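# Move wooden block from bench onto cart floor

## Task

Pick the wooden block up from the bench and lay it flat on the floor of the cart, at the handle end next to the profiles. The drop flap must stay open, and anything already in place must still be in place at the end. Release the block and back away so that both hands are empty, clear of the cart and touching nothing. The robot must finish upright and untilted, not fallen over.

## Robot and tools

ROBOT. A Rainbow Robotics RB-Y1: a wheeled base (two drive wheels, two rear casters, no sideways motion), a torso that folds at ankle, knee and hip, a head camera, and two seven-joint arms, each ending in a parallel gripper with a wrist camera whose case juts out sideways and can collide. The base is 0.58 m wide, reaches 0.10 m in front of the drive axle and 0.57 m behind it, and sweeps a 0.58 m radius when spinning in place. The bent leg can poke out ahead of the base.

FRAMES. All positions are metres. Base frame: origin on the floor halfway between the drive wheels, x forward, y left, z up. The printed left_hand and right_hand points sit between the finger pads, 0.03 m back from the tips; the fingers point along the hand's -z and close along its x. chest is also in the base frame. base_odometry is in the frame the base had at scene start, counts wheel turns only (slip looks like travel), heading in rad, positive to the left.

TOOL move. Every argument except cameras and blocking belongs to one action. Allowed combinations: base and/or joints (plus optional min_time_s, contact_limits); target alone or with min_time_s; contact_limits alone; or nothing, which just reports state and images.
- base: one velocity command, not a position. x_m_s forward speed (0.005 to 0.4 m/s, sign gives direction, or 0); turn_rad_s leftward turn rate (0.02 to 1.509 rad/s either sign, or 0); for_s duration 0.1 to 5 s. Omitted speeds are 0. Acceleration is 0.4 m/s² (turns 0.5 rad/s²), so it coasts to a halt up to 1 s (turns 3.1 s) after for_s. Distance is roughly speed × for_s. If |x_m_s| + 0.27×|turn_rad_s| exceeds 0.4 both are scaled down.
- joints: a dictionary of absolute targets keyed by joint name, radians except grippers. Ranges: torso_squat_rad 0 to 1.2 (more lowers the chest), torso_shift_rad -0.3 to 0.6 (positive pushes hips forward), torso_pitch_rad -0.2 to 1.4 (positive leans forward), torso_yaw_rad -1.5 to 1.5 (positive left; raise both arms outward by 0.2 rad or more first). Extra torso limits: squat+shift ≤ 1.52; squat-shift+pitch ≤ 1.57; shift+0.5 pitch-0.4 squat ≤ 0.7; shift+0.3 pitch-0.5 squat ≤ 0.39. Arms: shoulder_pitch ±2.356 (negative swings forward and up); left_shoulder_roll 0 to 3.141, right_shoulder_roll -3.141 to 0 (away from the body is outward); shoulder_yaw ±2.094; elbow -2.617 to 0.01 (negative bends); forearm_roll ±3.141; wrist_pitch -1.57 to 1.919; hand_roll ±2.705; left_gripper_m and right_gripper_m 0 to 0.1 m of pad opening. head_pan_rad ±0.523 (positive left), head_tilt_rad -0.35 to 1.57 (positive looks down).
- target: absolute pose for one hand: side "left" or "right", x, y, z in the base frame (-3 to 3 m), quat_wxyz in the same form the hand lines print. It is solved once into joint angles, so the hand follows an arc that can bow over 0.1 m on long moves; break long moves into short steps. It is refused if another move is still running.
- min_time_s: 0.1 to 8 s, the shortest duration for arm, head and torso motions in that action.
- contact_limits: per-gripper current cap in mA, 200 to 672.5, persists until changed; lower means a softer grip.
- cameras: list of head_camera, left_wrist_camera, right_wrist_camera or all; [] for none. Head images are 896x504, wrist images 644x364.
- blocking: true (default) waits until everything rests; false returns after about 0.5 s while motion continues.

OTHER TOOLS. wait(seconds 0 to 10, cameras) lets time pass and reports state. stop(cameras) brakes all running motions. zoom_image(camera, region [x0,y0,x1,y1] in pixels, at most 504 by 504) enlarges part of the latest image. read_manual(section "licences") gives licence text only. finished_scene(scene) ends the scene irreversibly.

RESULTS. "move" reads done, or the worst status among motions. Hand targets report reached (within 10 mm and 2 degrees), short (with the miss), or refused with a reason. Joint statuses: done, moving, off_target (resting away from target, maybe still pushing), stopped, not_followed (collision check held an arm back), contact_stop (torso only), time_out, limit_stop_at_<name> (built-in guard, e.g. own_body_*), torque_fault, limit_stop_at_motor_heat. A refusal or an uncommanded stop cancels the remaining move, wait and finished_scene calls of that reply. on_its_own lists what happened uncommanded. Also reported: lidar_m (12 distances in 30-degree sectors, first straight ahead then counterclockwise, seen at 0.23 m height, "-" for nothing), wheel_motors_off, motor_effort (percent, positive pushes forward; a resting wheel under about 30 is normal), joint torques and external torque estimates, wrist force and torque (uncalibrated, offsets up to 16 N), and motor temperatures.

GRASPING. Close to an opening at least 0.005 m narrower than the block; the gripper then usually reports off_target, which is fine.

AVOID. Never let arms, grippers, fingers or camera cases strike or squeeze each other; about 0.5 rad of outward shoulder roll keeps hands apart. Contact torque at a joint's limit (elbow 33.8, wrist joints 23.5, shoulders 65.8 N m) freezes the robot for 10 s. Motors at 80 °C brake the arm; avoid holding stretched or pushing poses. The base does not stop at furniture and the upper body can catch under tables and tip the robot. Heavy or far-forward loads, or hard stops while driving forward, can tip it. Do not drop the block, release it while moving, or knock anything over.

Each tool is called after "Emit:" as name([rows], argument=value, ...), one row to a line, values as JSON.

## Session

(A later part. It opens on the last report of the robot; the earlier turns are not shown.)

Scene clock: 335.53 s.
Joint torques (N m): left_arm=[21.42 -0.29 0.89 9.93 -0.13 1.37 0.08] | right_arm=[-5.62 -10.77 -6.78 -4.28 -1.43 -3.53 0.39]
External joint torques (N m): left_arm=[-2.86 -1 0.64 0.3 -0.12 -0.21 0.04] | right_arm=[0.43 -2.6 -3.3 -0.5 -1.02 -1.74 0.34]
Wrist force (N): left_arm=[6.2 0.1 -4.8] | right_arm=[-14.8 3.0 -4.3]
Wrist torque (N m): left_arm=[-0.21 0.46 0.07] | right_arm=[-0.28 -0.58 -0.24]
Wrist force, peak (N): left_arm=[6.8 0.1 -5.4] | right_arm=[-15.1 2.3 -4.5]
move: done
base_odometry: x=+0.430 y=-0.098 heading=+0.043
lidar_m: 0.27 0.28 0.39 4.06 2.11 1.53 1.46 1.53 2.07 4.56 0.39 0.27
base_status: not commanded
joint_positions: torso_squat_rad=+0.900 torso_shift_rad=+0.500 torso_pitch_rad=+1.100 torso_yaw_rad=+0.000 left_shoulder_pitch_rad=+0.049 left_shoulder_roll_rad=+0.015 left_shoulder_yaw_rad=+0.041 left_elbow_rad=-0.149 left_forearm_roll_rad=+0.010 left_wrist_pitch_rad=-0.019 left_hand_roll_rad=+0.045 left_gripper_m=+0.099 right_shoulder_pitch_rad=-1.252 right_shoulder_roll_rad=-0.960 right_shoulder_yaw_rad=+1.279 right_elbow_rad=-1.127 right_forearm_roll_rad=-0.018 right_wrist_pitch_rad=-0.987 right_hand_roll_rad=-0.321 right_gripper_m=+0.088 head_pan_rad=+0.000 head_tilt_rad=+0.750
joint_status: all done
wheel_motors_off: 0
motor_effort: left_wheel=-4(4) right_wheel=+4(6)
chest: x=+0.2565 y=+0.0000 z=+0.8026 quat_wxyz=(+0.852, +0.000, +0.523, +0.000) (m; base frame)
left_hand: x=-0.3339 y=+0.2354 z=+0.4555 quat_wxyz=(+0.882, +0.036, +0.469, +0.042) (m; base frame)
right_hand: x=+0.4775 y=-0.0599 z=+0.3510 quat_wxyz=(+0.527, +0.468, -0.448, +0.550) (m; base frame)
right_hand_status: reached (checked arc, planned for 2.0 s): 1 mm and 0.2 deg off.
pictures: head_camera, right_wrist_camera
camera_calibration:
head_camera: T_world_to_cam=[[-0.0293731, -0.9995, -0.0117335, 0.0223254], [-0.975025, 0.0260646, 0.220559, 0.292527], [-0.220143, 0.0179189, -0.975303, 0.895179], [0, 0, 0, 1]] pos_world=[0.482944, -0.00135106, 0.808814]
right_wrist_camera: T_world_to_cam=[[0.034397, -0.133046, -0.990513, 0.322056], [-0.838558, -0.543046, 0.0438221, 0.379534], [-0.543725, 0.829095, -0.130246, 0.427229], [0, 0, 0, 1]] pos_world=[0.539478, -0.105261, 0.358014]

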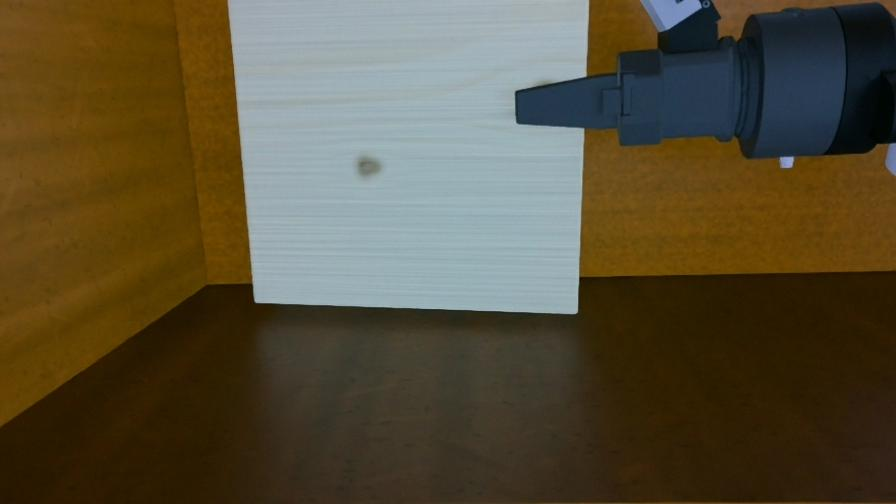

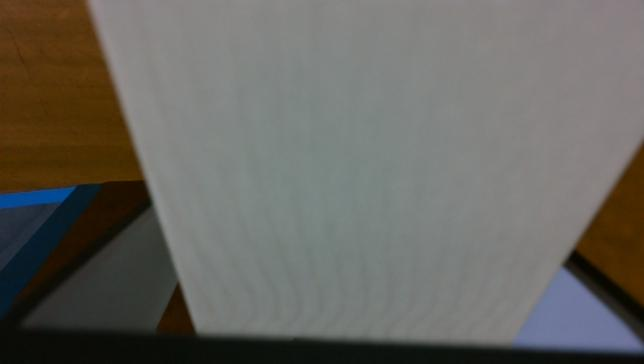

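Emit:
move(target={"side":"right","x":0.478,"y":-0.10,"z":0.351,"quat_wxyz":[0.526,0.4692,-0.4492,0.5494]}, min_time_s=0.1, cameras=["head_camera","right_wrist_camera"])

Scene clock: 341.00 s.
Joint torques (N m): left_arm=[21.4 -0.12 0.9 9.94 -0.03 1.46 0] | right_arm=[-5.94 -9.24 -6.3 -5.47 -1.27 -3.98 0.35]
External joint torques (N m): left_arm=[-2.88 -0.83 0.66 0.31 -0.03 -0.13 -0.04] | right_arm=[-0.48 0.45 -3.03 -2.61 -0.82 -2.19 0.3]
Wrist force (N): left_arm=[5.8 0.5 -5.4] | right_arm=[-14.4 1.3 0.4]
Wrist torque (N m): left_arm=[-0.19 0.43 0.08] | right_arm=[-0.29 -0.09 -0.16]
Wrist force, peak (N): left_arm=[6.3 -0.1 -5.9] | right_arm=[-15.1 2.2 -4.6]
move: done
base_odometry: x=+0.430 y=-0.098 heading=+0.043
lidar_m: 0.26 0.27 0.39 4.05 2.10 1.52 1.46 1.52 2.07 4.55 0.39 0.28
base_status: not commanded
joint_positions: torso_squat_rad=+0.900 torso_shift_rad=+0.500 torso_pitch_rad=+1.100 torso_yaw_rad=+0.000 left_shoulder_pitch_rad=+0.049 left_shoulder_roll_rad=+0.015 left_shoulder_yaw_rad=+0.041 left_elbow_rad=-0.149 left_forearm_roll_rad=+0.010 left_wrist_pitch_rad=-0.019 left_hand_roll_rad=+0.045 left_gripper_m=+0.099 right_shoulder_pitch_rad=-1.230 right_shoulder_roll_rad=-1.002 right_shoulder_yaw_rad=+1.276 right_elbow_rad=-1.053 right_forearm_roll_rad=-0.023 right_wrist_pitch_rad=-1.109 right_hand_roll_rad=-0.311 right_gripper_m=+0.088 head_pan_rad=+0.000 head_tilt_rad=+0.750
joint_status: all done
wheel_motors_off: 0
motor_effort: left_wheel=-3(4) right_wheel=+3(5)
chest: x=+0.2565 y=+0.0000 z=+0.8026 quat_wxyz=(+0.852, +0.000, +0.523, +0.000) (m; base frame)
left_hand: x=-0.3340 y=+0.2354 z=+0.4555 quat_wxyz=(+0.882, +0.036, +0.469, +0.042) (m; base frame)
right_hand: x=+0.4777 y=-0.1002 z=+0.3506 quat_wxyz=(+0.526, +0.469, -0.448, +0.550) (m; base frame)
right_hand_status: reached (checked arc, planned for 0.3 s): 1 mm and 0.1 deg off.
pictures: head_camera, right_wrist_camera
camera_calibration:
head_camera: T_world_to_cam=[[-0.0293473, -0.999502, -0.0116335, 0.0223323], [-0.975005, 0.0260598, 0.220651, 0.29244], [-0.220238, 0.0178183, -0.975283, 0.895208], [0, 0, 0, 1]] pos_world=[0.482944, -0.00125082, 0.808814]
right_wrist_camera: T_world_to_cam=[[0.0341234, -0.130862, -0.990813, 0.316771], [-0.838328, -0.543475, 0.0429075, 0.358065], [-0.544097, 0.829163, -0.12825, 0.460229], [0, 0, 0, 1]] pos_world=[0.539775, -0.145552, 0.357522]

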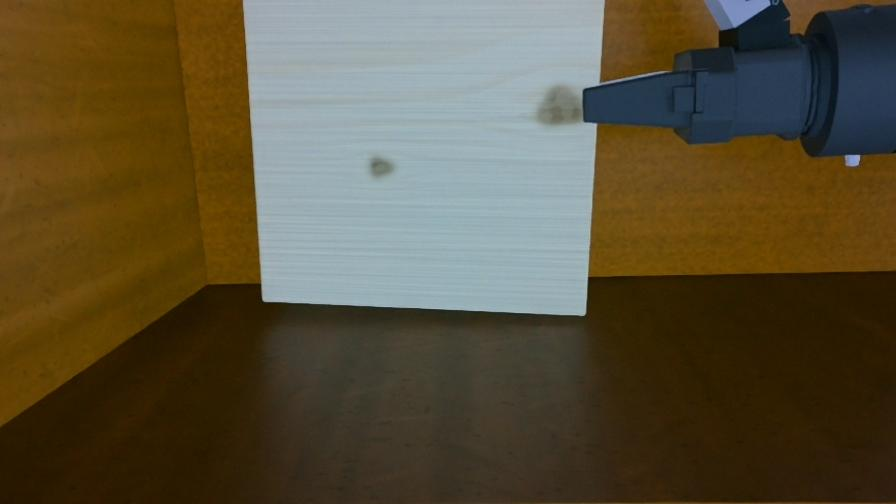

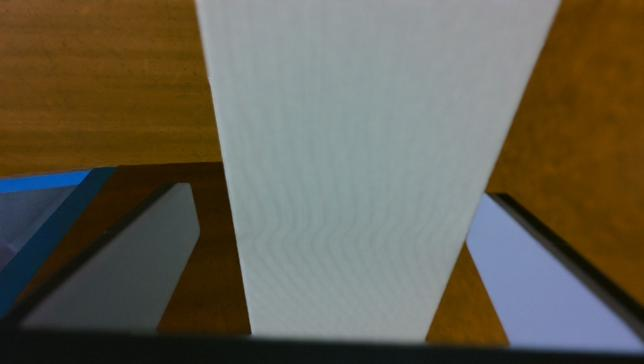

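Emit:
move(target={"side":"right","x":0.478,"y":-0.13,"z":0.352,"quat_wxyz":[0.526,0.4692,-0.4492,0.5494]}, min_time_s=0.1, cameras=["head_camera","right_wrist_camera"])

Scene clock: 342.70 s.
Joint torques (N m): left_arm=[21.48 -0.14 1.02 9.9 -0.02 1.42 -0.06] | right_arm=[-4.76 -10.25 -5.36 -2.61 -0.99 -1.84 0.23]
External joint torques (N m): left_arm=[-2.79 -0.85 0.77 0.27 -0.01 -0.17 -0.11] | right_arm=[0.3 0.53 -2.22 -0.42 -0.51 -0.05 0.18]
Wrist force (N): left_arm=[7.0 0.3 -5.2] | right_arm=[-6.2 1.6 0.4]
Wrist torque (N m): left_arm=[-0.15 0.55 0.05] | right_arm=[-0.26 -0.28 -0.12]
Wrist force, peak (N): left_arm=[7.3 0.2 -5.0] | right_arm=[-15.5 1.7 -0.1]
move: done
base_odometry: x=+0.430 y=-0.098 heading=+0.043
lidar_m: 0.26 0.28 0.38 4.05 2.13 1.53 1.47 1.52 2.07 4.57 0.39 0.28
base_status: not commanded
joint_positions: torso_squat_rad=+0.900 torso_shift_rad=+0.500 torso_pitch_rad=+1.100 torso_yaw_rad=+0.000 left_shoulder_pitch_rad=+0.049 left_shoulder_roll_rad=+0.015 left_shoulder_yaw_rad=+0.041 left_elbow_rad=-0.149 left_forearm_roll_rad=+0.010 left_wrist_pitch_rad=-0.019 left_hand_roll_rad=+0.045 left_gripper_m=+0.099 right_shoulder_pitch_rad=-1.214 right_shoulder_roll_rad=-1.032 right_shoulder_yaw_rad=+1.274 right_elbow_rad=-1.002 right_forearm_roll_rad=-0.028 right_wrist_pitch_rad=-1.191 right_hand_roll_rad=-0.304 right_gripper_m=+0.088 head_pan_rad=+0.000 head_tilt_rad=+0.750
joint_status: all done
wheel_motors_off: 0
motor_effort: left_wheel=-5(6) right_wheel=+4(9)
chest: x=+0.2564 y=+0.0000 z=+0.8027 quat_wxyz=(+0.852, +0.000, +0.523, +0.000) (m; base frame)
left_hand: x=-0.3340 y=+0.2354 z=+0.4555 quat_wxyz=(+0.882, +0.036, +0.469, +0.042) (m; base frame)
right_hand: x=+0.4779 y=-0.1292 z=+0.3522 quat_wxyz=(+0.527, +0.468, -0.448, +0.550) (m; base frame)
right_hand_status: reached (checked arc, planned for 0.3 s): 1 mm and 0.2 deg off.
pictures: head_camera, right_wrist_camera
camera_calibration:
head_camera: T_world_to_cam=[[-0.0293492, -0.999501, -0.0116399, 0.0223395], [-0.975047, 0.0260637, 0.220461, 0.292591], [-0.220048, 0.0178198, -0.975326, 0.895248], [0, 0, 0, 1]] pos_world=[0.482943, -0.00125082, 0.808914]
right_wrist_camera: T_world_to_cam=[[0.0351149, -0.133157, -0.990473, 0.31359], [-0.838795, -0.542729, 0.043226, 0.342584], [-0.543314, 0.829285, -0.13075, 0.485054], [0, 0, 0, 1]] pos_world=[0.539883, -0.174561, 0.359214]

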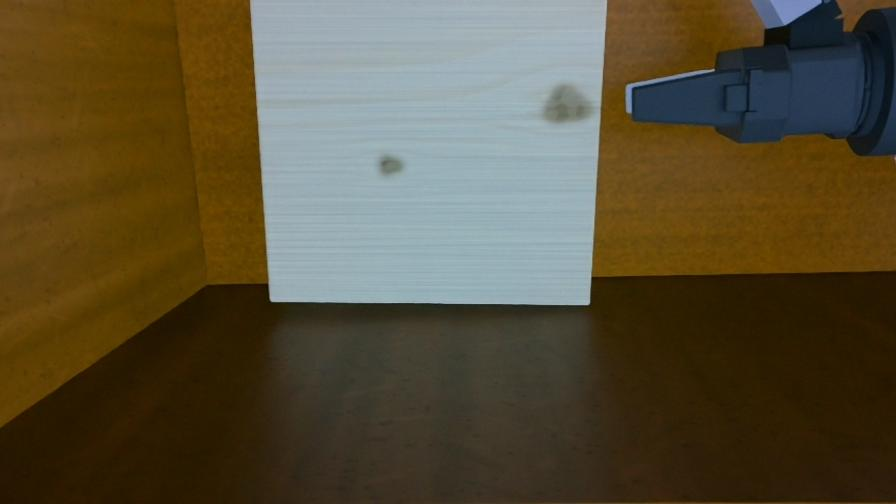

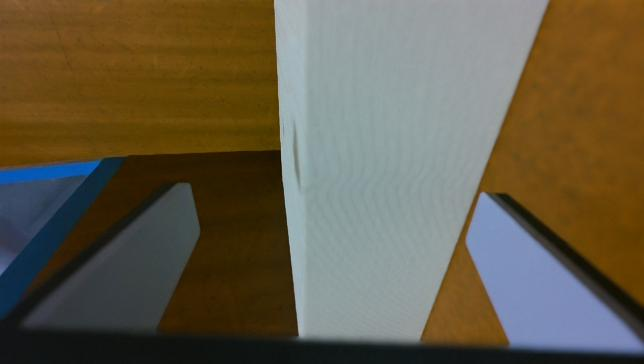

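Emit:
move(joints={"right_gripper_m":0.0})

Emit:
move(target={"side":"right","x":0.462,"y":-0.125,"z":0.357,"quat_wxyz":[0.526,0.4692,-0.4492,0.5494]})

Emit:
move(target={"side":"right","x":0.462,"y":-0.08,"z":0.357,"quat_wxyz":[0.526,0.4692,-0.4492,0.5494]}, min_time_s=2.5, cameras=["head_camera"])

Scene clock: 346.30 s.
Joint torques (N m): left_arm=[21.49 -0.03 1.08 9.89 -0.06 1.47 0.05] | right_arm=[-4.52 -10.38 -4.52 -2.61 -0.86 -1.87 0.31]
External joint torques (N m): left_arm=[-2.79 -0.73 0.83 0.26 -0.05 -0.12 0.01] | right_arm=[0.53 0.4 -1.38 -0.42 -0.38 -0.07 0.26]
Wrist force (N): left_arm=[6.6 0.8 -4.1] | right_arm=[-6.0 2.1 0.6]
Wrist torque (N m): left_arm=[-0.24 0.51 0.03] | right_arm=[-0.32 -0.25 -0.13]
Wrist force, peak (N): left_arm=[6.9 -0.1 -5.4] | right_arm=[-7.1 1.8 0.8]
move: done
base_odometry: x=+0.430 y=-0.098 heading=+0.043
lidar_m: 0.26 0.28 0.39 4.06 2.11 1.53 1.46 1.54 2.06 4.58 0.40 0.27
base_status: not commanded
joint_positions: torso_squat_rad=+0.900 torso_shift_rad=+0.500 torso_pitch_rad=+1.100 torso_yaw_rad=+0.000 left_shoulder_pitch_rad=+0.049 left_shoulder_roll_rad=+0.015 left_shoulder_yaw_rad=+0.041 left_elbow_rad=-0.149 left_forearm_roll_rad=+0.010 left_wrist_pitch_rad=-0.019 left_hand_roll_rad=+0.045 left_gripper_m=+0.099 right_shoulder_pitch_rad=-1.214 right_shoulder_roll_rad=-1.032 right_shoulder_yaw_rad=+1.274 right_elbow_rad=-1.002 right_forearm_roll_rad=-0.028 right_wrist_pitch_rad=-1.191 right_hand_roll_rad=-0.304 right_gripper_m=+0.000 head_pan_rad=+0.000 head_tilt_rad=+0.750
joint_status: all done
wheel_motors_off: 0
motor_effort: left_wheel=-4(5) right_wheel=+5(6)
chest: x=+0.2564 y=+0.0000 z=+0.8027 quat_wxyz=(+0.852, +0.000, +0.523, +0.000) (m; base frame)
left_hand: x=-0.3340 y=+0.2354 z=+0.4555 quat_wxyz=(+0.882, +0.036, +0.469, +0.042) (m; base frame)
right_hand: x=+0.4779 y=-0.1292 z=+0.3522 quat_wxyz=(+0.527, +0.468, -0.448, +0.550) (m; base frame)
pictures: none

Scene clock: 347.00 s.
Joint torques (N m): left_arm=[21.28 -0.08 0.74 9.76 -0.15 1.39 0.13] | right_arm=[-3.66 -11.36 -4.46 -2.89 -0.71 -1.92 0.18]
External joint torques (N m): left_arm=[-3 -0.79 0.5 0.13 -0.15 -0.2 0.09] | right_arm=[0.71 -0.7 -1.45 -0.29 -0.3 -0.1 0.13]
Wrist force (N): left_arm=[6.5 0.6 -5.1] | right_arm=[-6.4 1.6 0.8]
Wrist torque (N m): left_arm=[-0.22 0.50 0.07] | right_arm=[-0.27 -0.32 -0.12]
Wrist force, peak (N): left_arm=[6.6 0.2 -5.3] | right_arm=[-7.2 1.6 0.9]
move: done
base_odometry: x=+0.430 y=-0.098 heading=+0.043
lidar_m: 0.26 0.27 0.38 4.06 2.12 1.54 1.45 1.53 2.07 4.59 0.39 0.27
base_status: not commanded
joint_positions: torso_squat_rad=+0.900 torso_shift_rad=+0.500 torso_pitch_rad=+1.100 torso_yaw_rad=+0.000 left_shoulder_pitch_rad=+0.049 left_shoulder_roll_rad=+0.015 left_shoulder_yaw_rad=+0.041 left_elbow_rad=-0.149 left_forearm_roll_rad=+0.010 left_wrist_pitch_rad=-0.019 left_hand_roll_rad=+0.045 left_gripper_m=+0.099 right_shoulder_pitch_rad=-1.179 right_shoulder_roll_rad=-1.057 right_shoulder_yaw_rad=+1.272 right_elbow_rad=-1.082 right_forearm_roll_rad=-0.034 right_wrist_pitch_rad=-1.153 right_hand_roll_rad=-0.274 right_gripper_m=+0.000 head_pan_rad=+0.000 head_tilt_rad=+0.750
joint_status: all done
wheel_motors_off: 0
motor_effort: left_wheel=-4(6) right_wheel=+4(6)
chest: x=+0.2564 y=+0.0000 z=+0.8027 quat_wxyz=(+0.852, +0.000, +0.523, +0.000) (m; base frame)
left_hand: x=-0.3340 y=+0.2354 z=+0.4555 quat_wxyz=(+0.882, +0.036, +0.469, +0.042) (m; base frame)
right_hand: x=+0.4621 y=-0.1247 z=+0.3573 quat_wxyz=(+0.524, +0.471, -0.450, +0.548) (m; base frame)
right_hand_status: reached (checked arc, planned for 0.3 s): 0 mm and 0.3 deg off.
pictures: none

Scene clock: 349.83 s.
Joint torques (N m): left_arm=[21.74 -0.11 0.92 9.83 -0.05 1.46 0.02] | right_arm=[-7.78 -3.48 -1.64 -6.66 -0.04 -1.65 -0.33]
External joint torques (N m): left_arm=[-2.54 -0.82 0.68 0.2 -0.04 -0.13 -0.02] | right_arm=[-2.81 5.58 1.6 -2.97 0.31 0.15 -0.38]
Wrist force (N): left_arm=[6.0 0.1 -4.8] | right_arm=[-6.6 1.5 8.8]
Wrist torque (N m): left_arm=[-0.12 0.45 0.03] | right_arm=[-0.35 -0.38 0.06]
Wrist force, peak (N): left_arm=[7.2 0.6 -6.1] | right_arm=[-2.9 3.0 14.3]
move: done
base_odometry: x=+0.430 y=-0.098 heading=+0.043
lidar_m: 0.26 0.27 0.38 4.05 2.12 1.51 1.45 1.53 2.07 4.55 0.39 0.27
base_status: not commanded
joint_positions: torso_squat_rad=+0.900 torso_shift_rad=+0.500 torso_pitch_rad=+1.100 torso_yaw_rad=+0.000 left_shoulder_pitch_rad=+0.049 left_shoulder_roll_rad=+0.015 left_shoulder_yaw_rad=+0.041 left_elbow_rad=-0.149 left_forearm_roll_rad=+0.010 left_wrist_pitch_rad=-0.019 left_hand_roll_rad=+0.045 left_gripper_m=+0.099 right_shoulder_pitch_rad=-1.200 right_shoulder_roll_rad=-1.019 right_shoulder_yaw_rad=+1.274 right_elbow_rad=-1.179 right_forearm_roll_rad=-0.029 right_wrist_pitch_rad=-1.006 right_hand_roll_rad=-0.282 right_gripper_m=+0.000 head_pan_rad=+0.000 head_tilt_rad=+0.750
joint_status: all done
wheel_motors_off: 0
motor_effort: left_wheel=-6(6) right_wheel=+6(8)
chest: x=+0.2564 y=+0.0000 z=+0.8027 quat_wxyz=(+0.853, +0.000, +0.523, +0.000) (m; base frame)
left_hand: x=-0.3340 y=+0.2354 z=+0.4555 quat_wxyz=(+0.882, +0.036, +0.469, +0.042) (m; base frame)
right_hand: x=+0.4622 y=-0.0810 z=+0.3567 quat_wxyz=(+0.527, +0.468, -0.449, +0.550) (m; base frame)
right_hand_status: reached (checked arc, planned for 2.5 s): 1 mm and 0.1 deg off.
pictures: head_camera
camera_calibration:
head_camera: T_world_to_cam=[[-0.0294432, -0.999499, -0.0116143, 0.0222645], [-0.975049, 0.0261614, 0.220441, 0.292611], [-0.220027, 0.017815, -0.975331, 0.895243], [0, 0, 0, 1]] pos_world=[0.482943, -0.00135051, 0.808914]

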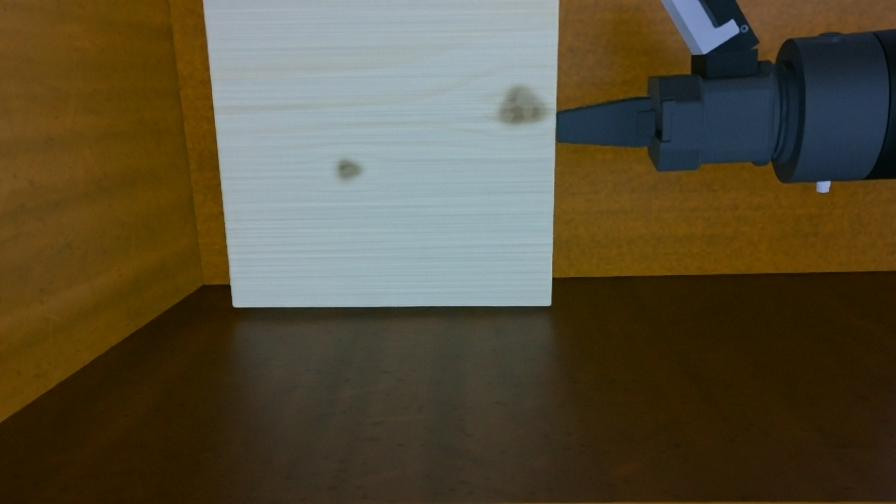

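Emit:
move(target={"side":"right","x":0.462,"y":-0.14,"z":0.37,"quat_wxyz":[0.526,0.4692,-0.4492,0.5494]})

Emit:
move(target={"side":"right","x":0.47,"y":-0.14,"z":0.56,"quat_wxyz":[0.5487,0.4399,-0.4211,0.5731]}, min_time_s=1.5)

Emit:
move(joints={"torso_squat_rad":0.7,"torso_shift_rad":0.45,"torso_pitch_rad":0.95,"head_tilt_rad":0.5}, min_time_s=2)

Emit:
move(target={"side":"right","x":0.45,"y":-0.14,"z":0.80,"quat_wxyz":[0.5487,0.4399,-0.4211,0.5731]}, cameras=["head_camera"])

Scene clock: 352.27 s.
Joint torques (N m): left_arm=[21.6 -0.47 0.75 9.97 -0.07 1.4 -0.01] | right_arm=[-3.3 -10.4 -4.33 -2.88 -0.59 -1.81 0.24]
External joint torques (N m): left_arm=[-2.67 -1.18 0.5 0.34 -0.07 -0.19 -0.05] | right_arm=[0.76 1.16 -1.21 -0.31 -0.19 0 0.19]
Wrist force (N): left_arm=[6.6 0.5 -5.3] | right_arm=[-6.4 1.4 0.7]
Wrist torque (N m): left_arm=[-0.19 0.50 0.08] | right_arm=[-0.21 -0.33 -0.14]
Wrist force, peak (N): left_arm=[7.2 -0.8 -4.9] | right_arm=[-6.6 1.3 9.4]
move: done
base_odometry: x=+0.430 y=-0.098 heading=+0.043
lidar_m: 0.26 0.27 0.38 4.06 2.13 1.52 1.46 1.54 2.07 4.56 0.39 0.28
base_status: not commanded
joint_positions: torso_squat_rad=+0.900 torso_shift_rad=+0.500 torso_pitch_rad=+1.100 torso_yaw_rad=+0.000 left_shoulder_pitch_rad=+0.049 left_shoulder_roll_rad=+0.015 left_shoulder_yaw_rad=+0.041 left_elbow_rad=-0.149 left_forearm_roll_rad=+0.010 left_wrist_pitch_rad=-0.019 left_hand_roll_rad=+0.045 left_gripper_m=+0.099 right_shoulder_pitch_rad=-1.159 right_shoulder_roll_rad=-1.130 right_shoulder_yaw_rad=+1.265 right_elbow_rad=-1.156 right_forearm_roll_rad=-0.045 right_wrist_pitch_rad=-1.146 right_hand_roll_rad=-0.270 right_gripper_m=+0.000 head_pan_rad=+0.000 head_tilt_rad=+0.750
joint_status: all done
wheel_motors_off: 0
motor_effort: left_wheel=-3(6) right_wheel=+4(8)
chest: x=+0.2564 y=+0.0000 z=+0.8027 quat_wxyz=(+0.853, +0.000, +0.523, +0.000) (m; base frame)
left_hand: x=-0.3340 y=+0.2354 z=+0.4555 quat_wxyz=(+0.882, +0.036, +0.469, +0.042) (m; base frame)
right_hand: x=+0.4620 y=-0.1400 z=+0.3700 quat_wxyz=(+0.526, +0.469, -0.449, +0.549) (m; base frame)
right_hand_status: reached (checked arc, planned for 0.4 s): 0 mm and 0.0 deg off.
pictures: none

Scene clock: 354.13 s.
Joint torques (N m): left_arm=[21.51 -0.31 1.1 9.84 -0.09 1.45 -0.03] | right_arm=[-3.21 -13.44 -5.96 -4.45 -0.44 -1.92 -0.31]
External joint torques (N m): left_arm=[-2.77 -1.02 0.85 0.21 -0.09 -0.14 -0.08] | right_arm=[1.03 0.11 -1.59 -0.42 -0.22 -0.14 -0.36]
Wrist force (N): left_arm=[6.0 0.0 -4.3] | right_arm=[-6.3 1.6 0.3]
Wrist torque (N m): left_arm=[-0.14 0.45 0.06] | right_arm=[-0.24 -0.30 0.04]
Wrist force, peak (N): left_arm=[6.6 0.3 -5.8] | right_arm=[-7.0 1.7 0.3]
move: done
base_odometry: x=+0.430 y=-0.098 heading=+0.043
lidar_m: 0.25 0.27 0.39 4.06 2.12 1.52 1.46 1.54 2.07 4.57 0.40 0.28
base_status: not commanded
joint_positions: torso_squat_rad=+0.900 torso_shift_rad=+0.500 torso_pitch_rad=+1.100 torso_yaw_rad=+0.000 left_shoulder_pitch_rad=+0.049 left_shoulder_roll_rad=+0.015 left_shoulder_yaw_rad=+0.041 left_elbow_rad=-0.149 left_forearm_roll_rad=+0.010 left_wrist_pitch_rad=-0.019 left_hand_roll_rad=+0.045 left_gripper_m=+0.099 right_shoulder_pitch_rad=-1.115 right_shoulder_roll_rad=-1.879 right_shoulder_yaw_rad=+1.162 right_elbow_rad=-2.174 right_forearm_roll_rad=-0.266 right_wrist_pitch_rad=-0.741 right_hand_roll_rad=-0.275 right_gripper_m=+0.000 head_pan_rad=+0.000 head_tilt_rad=+0.750
joint_status: all done
wheel_motors_off: 0
motor_effort: left_wheel=-4(5) right_wheel=+1(5)
chest: x=+0.2564 y=+0.0000 z=+0.8027 quat_wxyz=(+0.853, +0.000, +0.523, +0.000) (m; base frame)
left_hand: x=-0.3340 y=+0.2354 z=+0.4555 quat_wxyz=(+0.882, +0.036, +0.469, +0.042) (m; base frame)
right_hand: x=+0.4700 y=-0.1400 z=+0.5599 quat_wxyz=(+0.548, +0.440, -0.420, +0.573) (m; base frame)
right_hand_status: reached (checked arc, planned for 1.5 s): 0 mm and 0.1 deg off.
pictures: none

Scene clock: 356.43 s.
Joint torques (N m): left_arm=[19.38 0.03 0.94 8.95 -0.11 1.26 -0.02] | right_arm=[-4.16 -13.43 -6.66 -3.87 -0.71 -1.77 -0.05]
External joint torques (N m): left_arm=[-2.68 -0.73 0.71 0.15 -0.1 -0.13 -0.06] | right_arm=[1.28 0.31 -1.15 -0.56 -0.3 -0.09 -0.09]
Wrist force (N): left_arm=[6.0 0.3 -5.8] | right_arm=[-6.1 2.6 -0.4]
Wrist torque (N m): left_arm=[-0.19 0.50 0.06] | right_arm=[-0.31 -0.26 0.05]
Wrist force, peak (N): left_arm=[7.5 -0.1 -4.7] | right_arm=[-6.3 2.9 -0.5]
move: done
base_odometry: x=+0.430 y=-0.098 heading=+0.043
lidar_m: 0.26 0.27 0.39 4.06 2.10 1.53 1.46 1.53 2.08 4.55 0.40 0.28
base_status: not commanded
joint_positions: torso_squat_rad=+0.700 torso_shift_rad=+0.450 torso_pitch_rad=+0.950 torso_yaw_rad=+0.000 left_shoulder_pitch_rad=+0.049 left_shoulder_roll_rad=+0.015 left_shoulder_yaw_rad=+0.041 left_elbow_rad=-0.149 left_forearm_roll_rad=+0.010 left_wrist_pitch_rad=-0.019 left_hand_roll_rad=+0.045 left_gripper_m=+0.099 right_shoulder_pitch_rad=-1.115 right_shoulder_roll_rad=-1.879 right_shoulder_yaw_rad=+1.162 right_elbow_rad=-2.174 right_forearm_roll_rad=-0.266 right_wrist_pitch_rad=-0.741 right_hand_roll_rad=-0.275 right_gripper_m=+0.000 head_pan_rad=+0.000 head_tilt_rad=+0.500
joint_status: all done
wheel_motors_off: 0
motor_effort: left_wheel=-3(5) right_wheel=+4(6)
chest: x=+0.2566 y=+0.0001 z=+0.9425 quat_wxyz=(+0.889, +0.000, +0.457, +0.000) (m; base frame)
left_hand: x=-0.2753 y=+0.2354 z=+0.5110 quat_wxyz=(+0.914, +0.033, +0.401, +0.045) (m; base frame)
right_hand: x=+0.5041 y=-0.1400 z=+0.7344 quat_wxyz=(+0.515, +0.396, -0.460, +0.605) (m; base frame)
pictures: none

Scene clock: 357.43 s.
Joint torques (N m): left_arm=[19.4 -0.09 1.06 9.1 -0.03 1.08 -0.01] | right_arm=[-2.1 -12.09 -2.81 -3.24 -0.44 -1.87 0.24]
External joint torques (N m): left_arm=[-2.65 -0.85 0.83 0.31 -0.02 -0.31 -0.05] | right_arm=[1.59 0.48 1.01 -0.06 -0.2 -0.08 0.19]
Wrist force (N): left_arm=[5.7 0.0 -5.9] | right_arm=[-6.4 2.1 -0.2]
Wrist torque (N m): left_arm=[-0.15 0.47 0.08] | right_arm=[-0.30 -0.32 -0.16]
Wrist force, peak (N): left_arm=[5.7 0.5 -6.4] | right_arm=[-7.0 2.7 -0.2]
move: done
base_odometry: x=+0.430 y=-0.098 heading=+0.043
lidar_m: 0.26 0.29 0.39 4.06 2.12 1.53 1.45 1.54 2.06 4.56 0.39 0.27
base_status: not commanded
joint_positions: torso_squat_rad=+0.700 torso_shift_rad=+0.450 torso_pitch_rad=+0.950 torso_yaw_rad=+0.000 left_shoulder_pitch_rad=+0.049 left_shoulder_roll_rad=+0.015 left_shoulder_yaw_rad=+0.041 left_elbow_rad=-0.149 left_forearm_roll_rad=+0.010 left_wrist_pitch_rad=-0.019 left_hand_roll_rad=+0.045 left_gripper_m=+0.099 right_shoulder_pitch_rad=-1.091 right_shoulder_roll_rad=-2.184 right_shoulder_yaw_rad=+1.224 right_elbow_rad=-2.460 right_forearm_roll_rad=-0.382 right_wrist_pitch_rad=-0.800 right_hand_roll_rad=-0.260 right_gripper_m=+0.000 head_pan_rad=+0.000 head_tilt_rad=+0.500
joint_status: all done
wheel_motors_off: 0
motor_effort: left_wheel=-4(5) right_wheel=+5(5)
chest: x=+0.2566 y=+0.0001 z=+0.9426 quat_wxyz=(+0.889, +0.000, +0.457, +0.000) (m; base frame)
left_hand: x=-0.2753 y=+0.2354 z=+0.5110 quat_wxyz=(+0.914, +0.033, +0.401, +0.045) (m; base frame)
right_hand: x=+0.4502 y=-0.1397 z=+0.8001 quat_wxyz=(+0.548, +0.440, -0.421, +0.573) (m; base frame)
right_hand_status: reached (checked arc, planned for 0.6 s): 0 mm and 0.0 deg off.
pictures: head_camera
camera_calibration:
head_camera: T_world_to_cam=[[-0.022499, -0.999502, -0.0221466, 0.0318946], [-0.983934, 0.0260621, -0.176622, 0.660677], [0.177111, 0.017817, -0.98403, 0.893016], [0, 0, 0, 1]] pos_world=[0.492617, -0.00125081, 0.99615]

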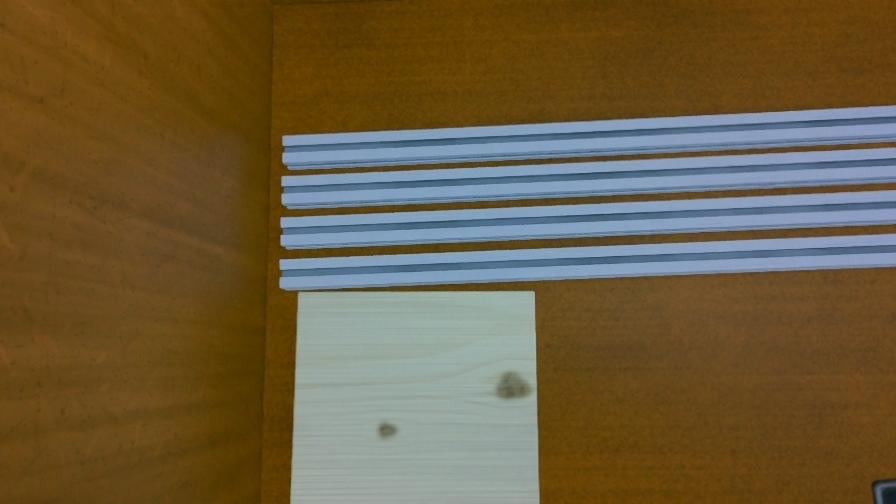

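Emit:
move(base={"x_m_s":-0.2,"for_s":2.5})

Emit:
move(joints={"torso_squat_rad":0.4,"torso_shift_rad":0.0,"torso_pitch_rad":0.0,"head_tilt_rad":0.6,"head_pan_rad":0.0}, min_time_s=2, cameras=["head_camera"])

Emit:
move(joints={"right_shoulder_pitch_rad":0.0,"right_shoulder_roll_rad":-0.2,"right_shoulder_yaw_rad":0.0,"right_elbow_rad":-0.3,"right_forearm_roll_rad":0.0,"right_wrist_pitch_rad":0.0,"right_hand_roll_rad":0.0}, min_time_s=2, cameras=["head_camera"])

Scene clock: 362.63 s.
Joint torques (N m): left_arm=[19.34 -0.12 0.57 8.9 -0.1 1.33 -0.05] | right_arm=[-2.69 -12.3 -3 -3.24 -0.43 -1.91 0.22]
External joint torques (N m): left_arm=[-2.72 -0.87 0.34 0.1 -0.1 -0.07 -0.09] | right_arm=[1 0.27 0.82 -0.06 -0.19 -0.13 0.17]
Wrist force (N): left_arm=[5.5 0.3 -5.6] | right_arm=[-6.2 1.8 0.0]
Wrist torque (N m): left_arm=[-0.20 0.39 0.07] | right_arm=[-0.24 -0.30 -0.14]
Wrist force, peak (N): left_arm=[6.5 0.5 -6.0] | right_arm=[-6.7 1.9 -0.4]
move: done
base_odometry: x=-0.070 y=-0.119 heading=+0.042
lidar_m: 0.77 0.81 1.72 4.04 1.39 1.00 0.97 1.01 1.38 3.58 1.10 0.79
base_status: done (sent for 2.5 of 2.5 s)
joint_positions: torso_squat_rad=+0.700 torso_shift_rad=+0.450 torso_pitch_rad=+0.950 torso_yaw_rad=+0.000 left_shoulder_pitch_rad=+0.049 left_shoulder_roll_rad=+0.015 left_shoulder_yaw_rad=+0.041 left_elbow_rad=-0.149 left_forearm_roll_rad=+0.010 left_wrist_pitch_rad=-0.019 left_hand_roll_rad=+0.045 left_gripper_m=+0.099 right_shoulder_pitch_rad=-1.091 right_shoulder_roll_rad=-2.184 right_shoulder_yaw_rad=+1.224 right_elbow_rad=-2.460 right_forearm_roll_rad=-0.382 right_wrist_pitch_rad=-0.800 right_hand_roll_rad=-0.260 right_gripper_m=+0.000 head_pan_rad=+0.000 head_tilt_rad=+0.500
joint_status: not commanded
wheel_motors_off: 0
motor_effort: left_wheel=-12(25) right_wheel=+11(30)
chest: x=+0.2566 y=+0.0001 z=+0.9426 quat_wxyz=(+0.889, +0.000, +0.457, +0.000) (m; base frame)
left_hand: x=-0.2753 y=+0.2354 z=+0.5110 quat_wxyz=(+0.914, +0.033, +0.401, +0.045) (m; base frame)
right_hand: x=+0.4502 y=-0.1398 z=+0.8001 quat_wxyz=(+0.548, +0.440, -0.421, +0.573) (m; base frame)
pictures: none

Scene clock: 366.63 s.
Joint torques (N m): left_arm=[-0.95 -0.34 0.61 -0.24 -0.1 -0.51 -0.05] | right_arm=[-3.92 -6.11 -6.18 2.71 -1.49 -0.7 0.24]
External joint torques (N m): left_arm=[-0.32 -1.01 0.57 -0.26 -0.1 -0.16 -0.05] | right_arm=[0.69 0.45 0.66 0.24 -0.22 -0.07 0.22]
Wrist force (N): left_arm=[0.1 0.5 -7.9] | right_arm=[-3.8 6.5 -0.1]
Wrist torque (N m): left_arm=[-0.19 0.17 0.10] | right_arm=[-0.50 -0.16 -0.13]
Wrist force, peak (N): left_arm=[3.0 1.1 -8.3] | right_arm=[-4.6 6.0 -0.4]
move: done
base_odometry: x=-0.070 y=-0.119 heading=+0.042
lidar_m: 0.76 0.80 1.73 4.03 1.40 1.01 0.96 1.00 1.36 3.55 1.10 0.79
base_status: not commanded
joint_positions: torso_squat_rad=+0.400 torso_shift_rad=+0.000 torso_pitch_rad=+0.000 torso_yaw_rad=+0.000 left_shoulder_pitch_rad=+0.049 left_shoulder_roll_rad=+0.015 left_shoulder_yaw_rad=+0.041 left_elbow_rad=-0.149 left_forearm_roll_rad=+0.010 left_wrist_pitch_rad=-0.019 left_hand_roll_rad=+0.045 left_gripper_m=+0.099 right_shoulder_pitch_rad=-1.091 right_shoulder_roll_rad=-2.184 right_shoulder_yaw_rad=+1.224 right_elbow_rad=-2.460 right_forearm_roll_rad=-0.382 right_wrist_pitch_rad=-0.800 right_hand_roll_rad=-0.260 right_gripper_m=+0.000 head_pan_rad=+0.000 head_tilt_rad=+0.600
joint_status: all done
wheel_motors_off: 0
motor_effort: left_wheel=-13(15) right_wheel=+15(20)
chest: x=-0.2280 y=+0.0001 z=+1.2347 quat_wxyz=(+1.000, +0.000, +0.000, +0.000) (m; base frame)
left_hand: x=-0.1862 y=+0.2354 z=+0.5510 quat_wxyz=(+0.997, +0.009, -0.062, +0.055) (m; base frame)
right_hand: x=+0.0005 y=-0.1397 z=+1.3093 quat_wxyz=(+0.295, +0.129, -0.625, +0.711) (m; base frame)
pictures: head_camera
camera_calibration:
head_camera: T_world_to_cam=[[0.00184679, -0.999504, -0.0314345, 0.0445912], [-0.516616, 0.0259612, -0.855823, 1.17304], [0.856215, 0.0178201, -0.516312, 0.862318], [0, 0, 0, 1]] pos_world=[-0.132398, -0.00125112, 1.45055]

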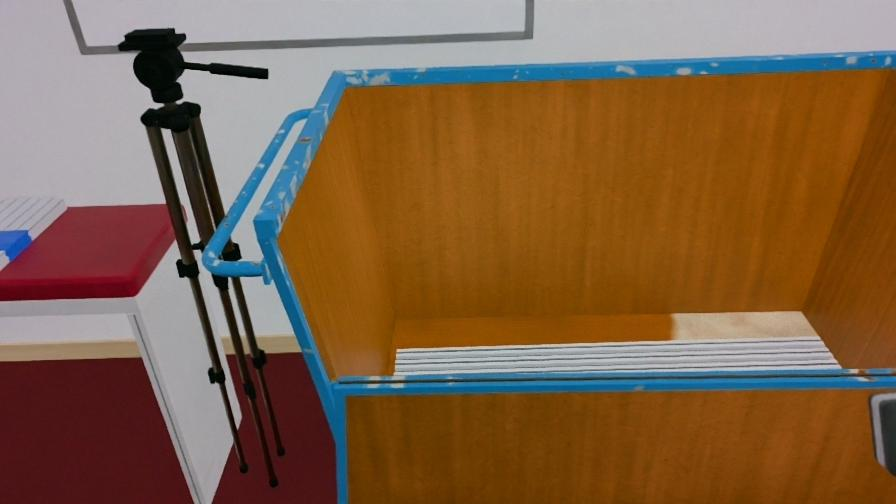

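Scene clock: 369.57 s.
Joint torques (N m): left_arm=[-0.76 -0.04 0.82 -0.16 -0.02 -0.49 -0.04] | right_arm=[-5.07 -7.07 -2.42 -2.17 -0.01 -0.68 0.13]
External joint torques (N m): left_arm=[-0.13 -0.7 0.77 -0.18 -0.03 -0.14 -0.04] | right_arm=[-1.93 -1.05 -1.74 -0.37 -0.07 -0.08 0.12]
Wrist force (N): left_arm=[0.0 1.2 -7.8] | right_arm=[-1.8 2.6 -4.7]
Wrist torque (N m): left_arm=[-0.23 0.14 0.10] | right_arm=[-0.24 -0.01 -0.11]
Wrist force, peak (N): left_arm=[0.4 1.0 -8.1] | right_arm=[-2.9 7.2 1.2]
move: done
base_odometry: x=-0.070 y=-0.119 heading=+0.042
lidar_m: 0.77 0.80 1.72 4.04 1.39 1.01 0.96 1.02 1.36 3.56 1.10 0.81
base_status: not commanded
joint_positions: torso_squat_rad=+0.400 torso_shift_rad=+0.000 torso_pitch_rad=+0.000 torso_yaw_rad=+0.000 left_shoulder_pitch_rad=+0.049 left_shoulder_roll_rad=+0.015 left_shoulder_yaw_rad=+0.041 left_elbow_rad=-0.149 left_forearm_roll_rad=+0.010 left_wrist_pitch_rad=-0.019 left_hand_roll_rad=+0.045 left_gripper_m=+0.099 right_shoulder_pitch_rad=+0.000 right_shoulder_roll_rad=-0.200 right_shoulder_yaw_rad=+0.000 right_elbow_rad=-0.300 right_forearm_roll_rad=+0.000 right_wrist_pitch_rad=+0.000 right_hand_roll_rad=+0.000 right_gripper_m=+0.000 head_pan_rad=+0.000 head_tilt_rad=+0.600
joint_status: all done
wheel_motors_off: 0
motor_effort: left_wheel=-14(15) right_wheel=+16(21)
chest: x=-0.2280 y=+0.0001 z=+1.2347 quat_wxyz=(+1.000, +0.000, +0.000, +0.000) (m; base frame)
left_hand: x=-0.1861 y=+0.2354 z=+0.5510 quat_wxyz=(+0.997, +0.009, -0.062, +0.055) (m; base frame)
right_hand: x=-0.0832 y=-0.3687 z=+0.5795 quat_wxyz=(+0.984, -0.099, -0.148, +0.015) (m; base frame)
pictures: head_camera
camera_calibration:
head_camera: T_world_to_cam=[[0.00179385, -0.999502, -0.0315192, 0.0447074], [-0.516618, 0.026061, -0.855819, 1.17304], [0.856214, 0.0178186, -0.516314, 0.86232], [0, 0, 0, 1]] pos_world=[-0.132398, -0.00125082, 1.45055]

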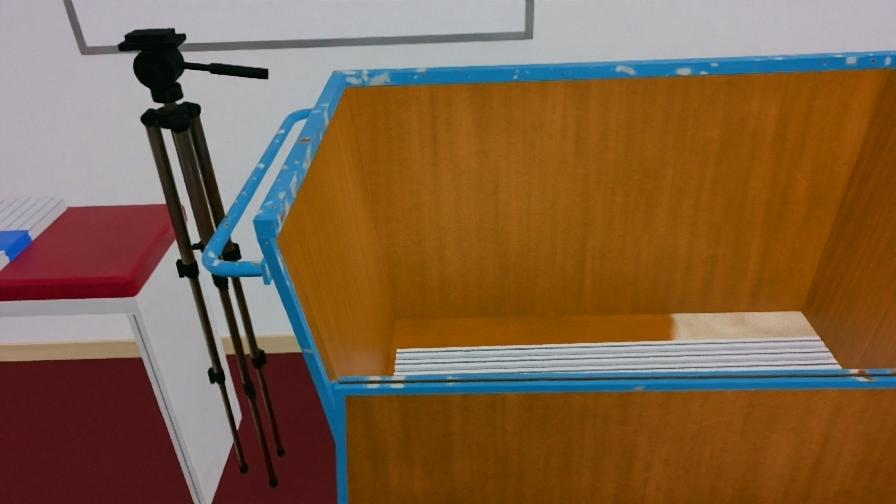

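Emit:
finished_scene(scene=1)

The scene is finished: the task was done.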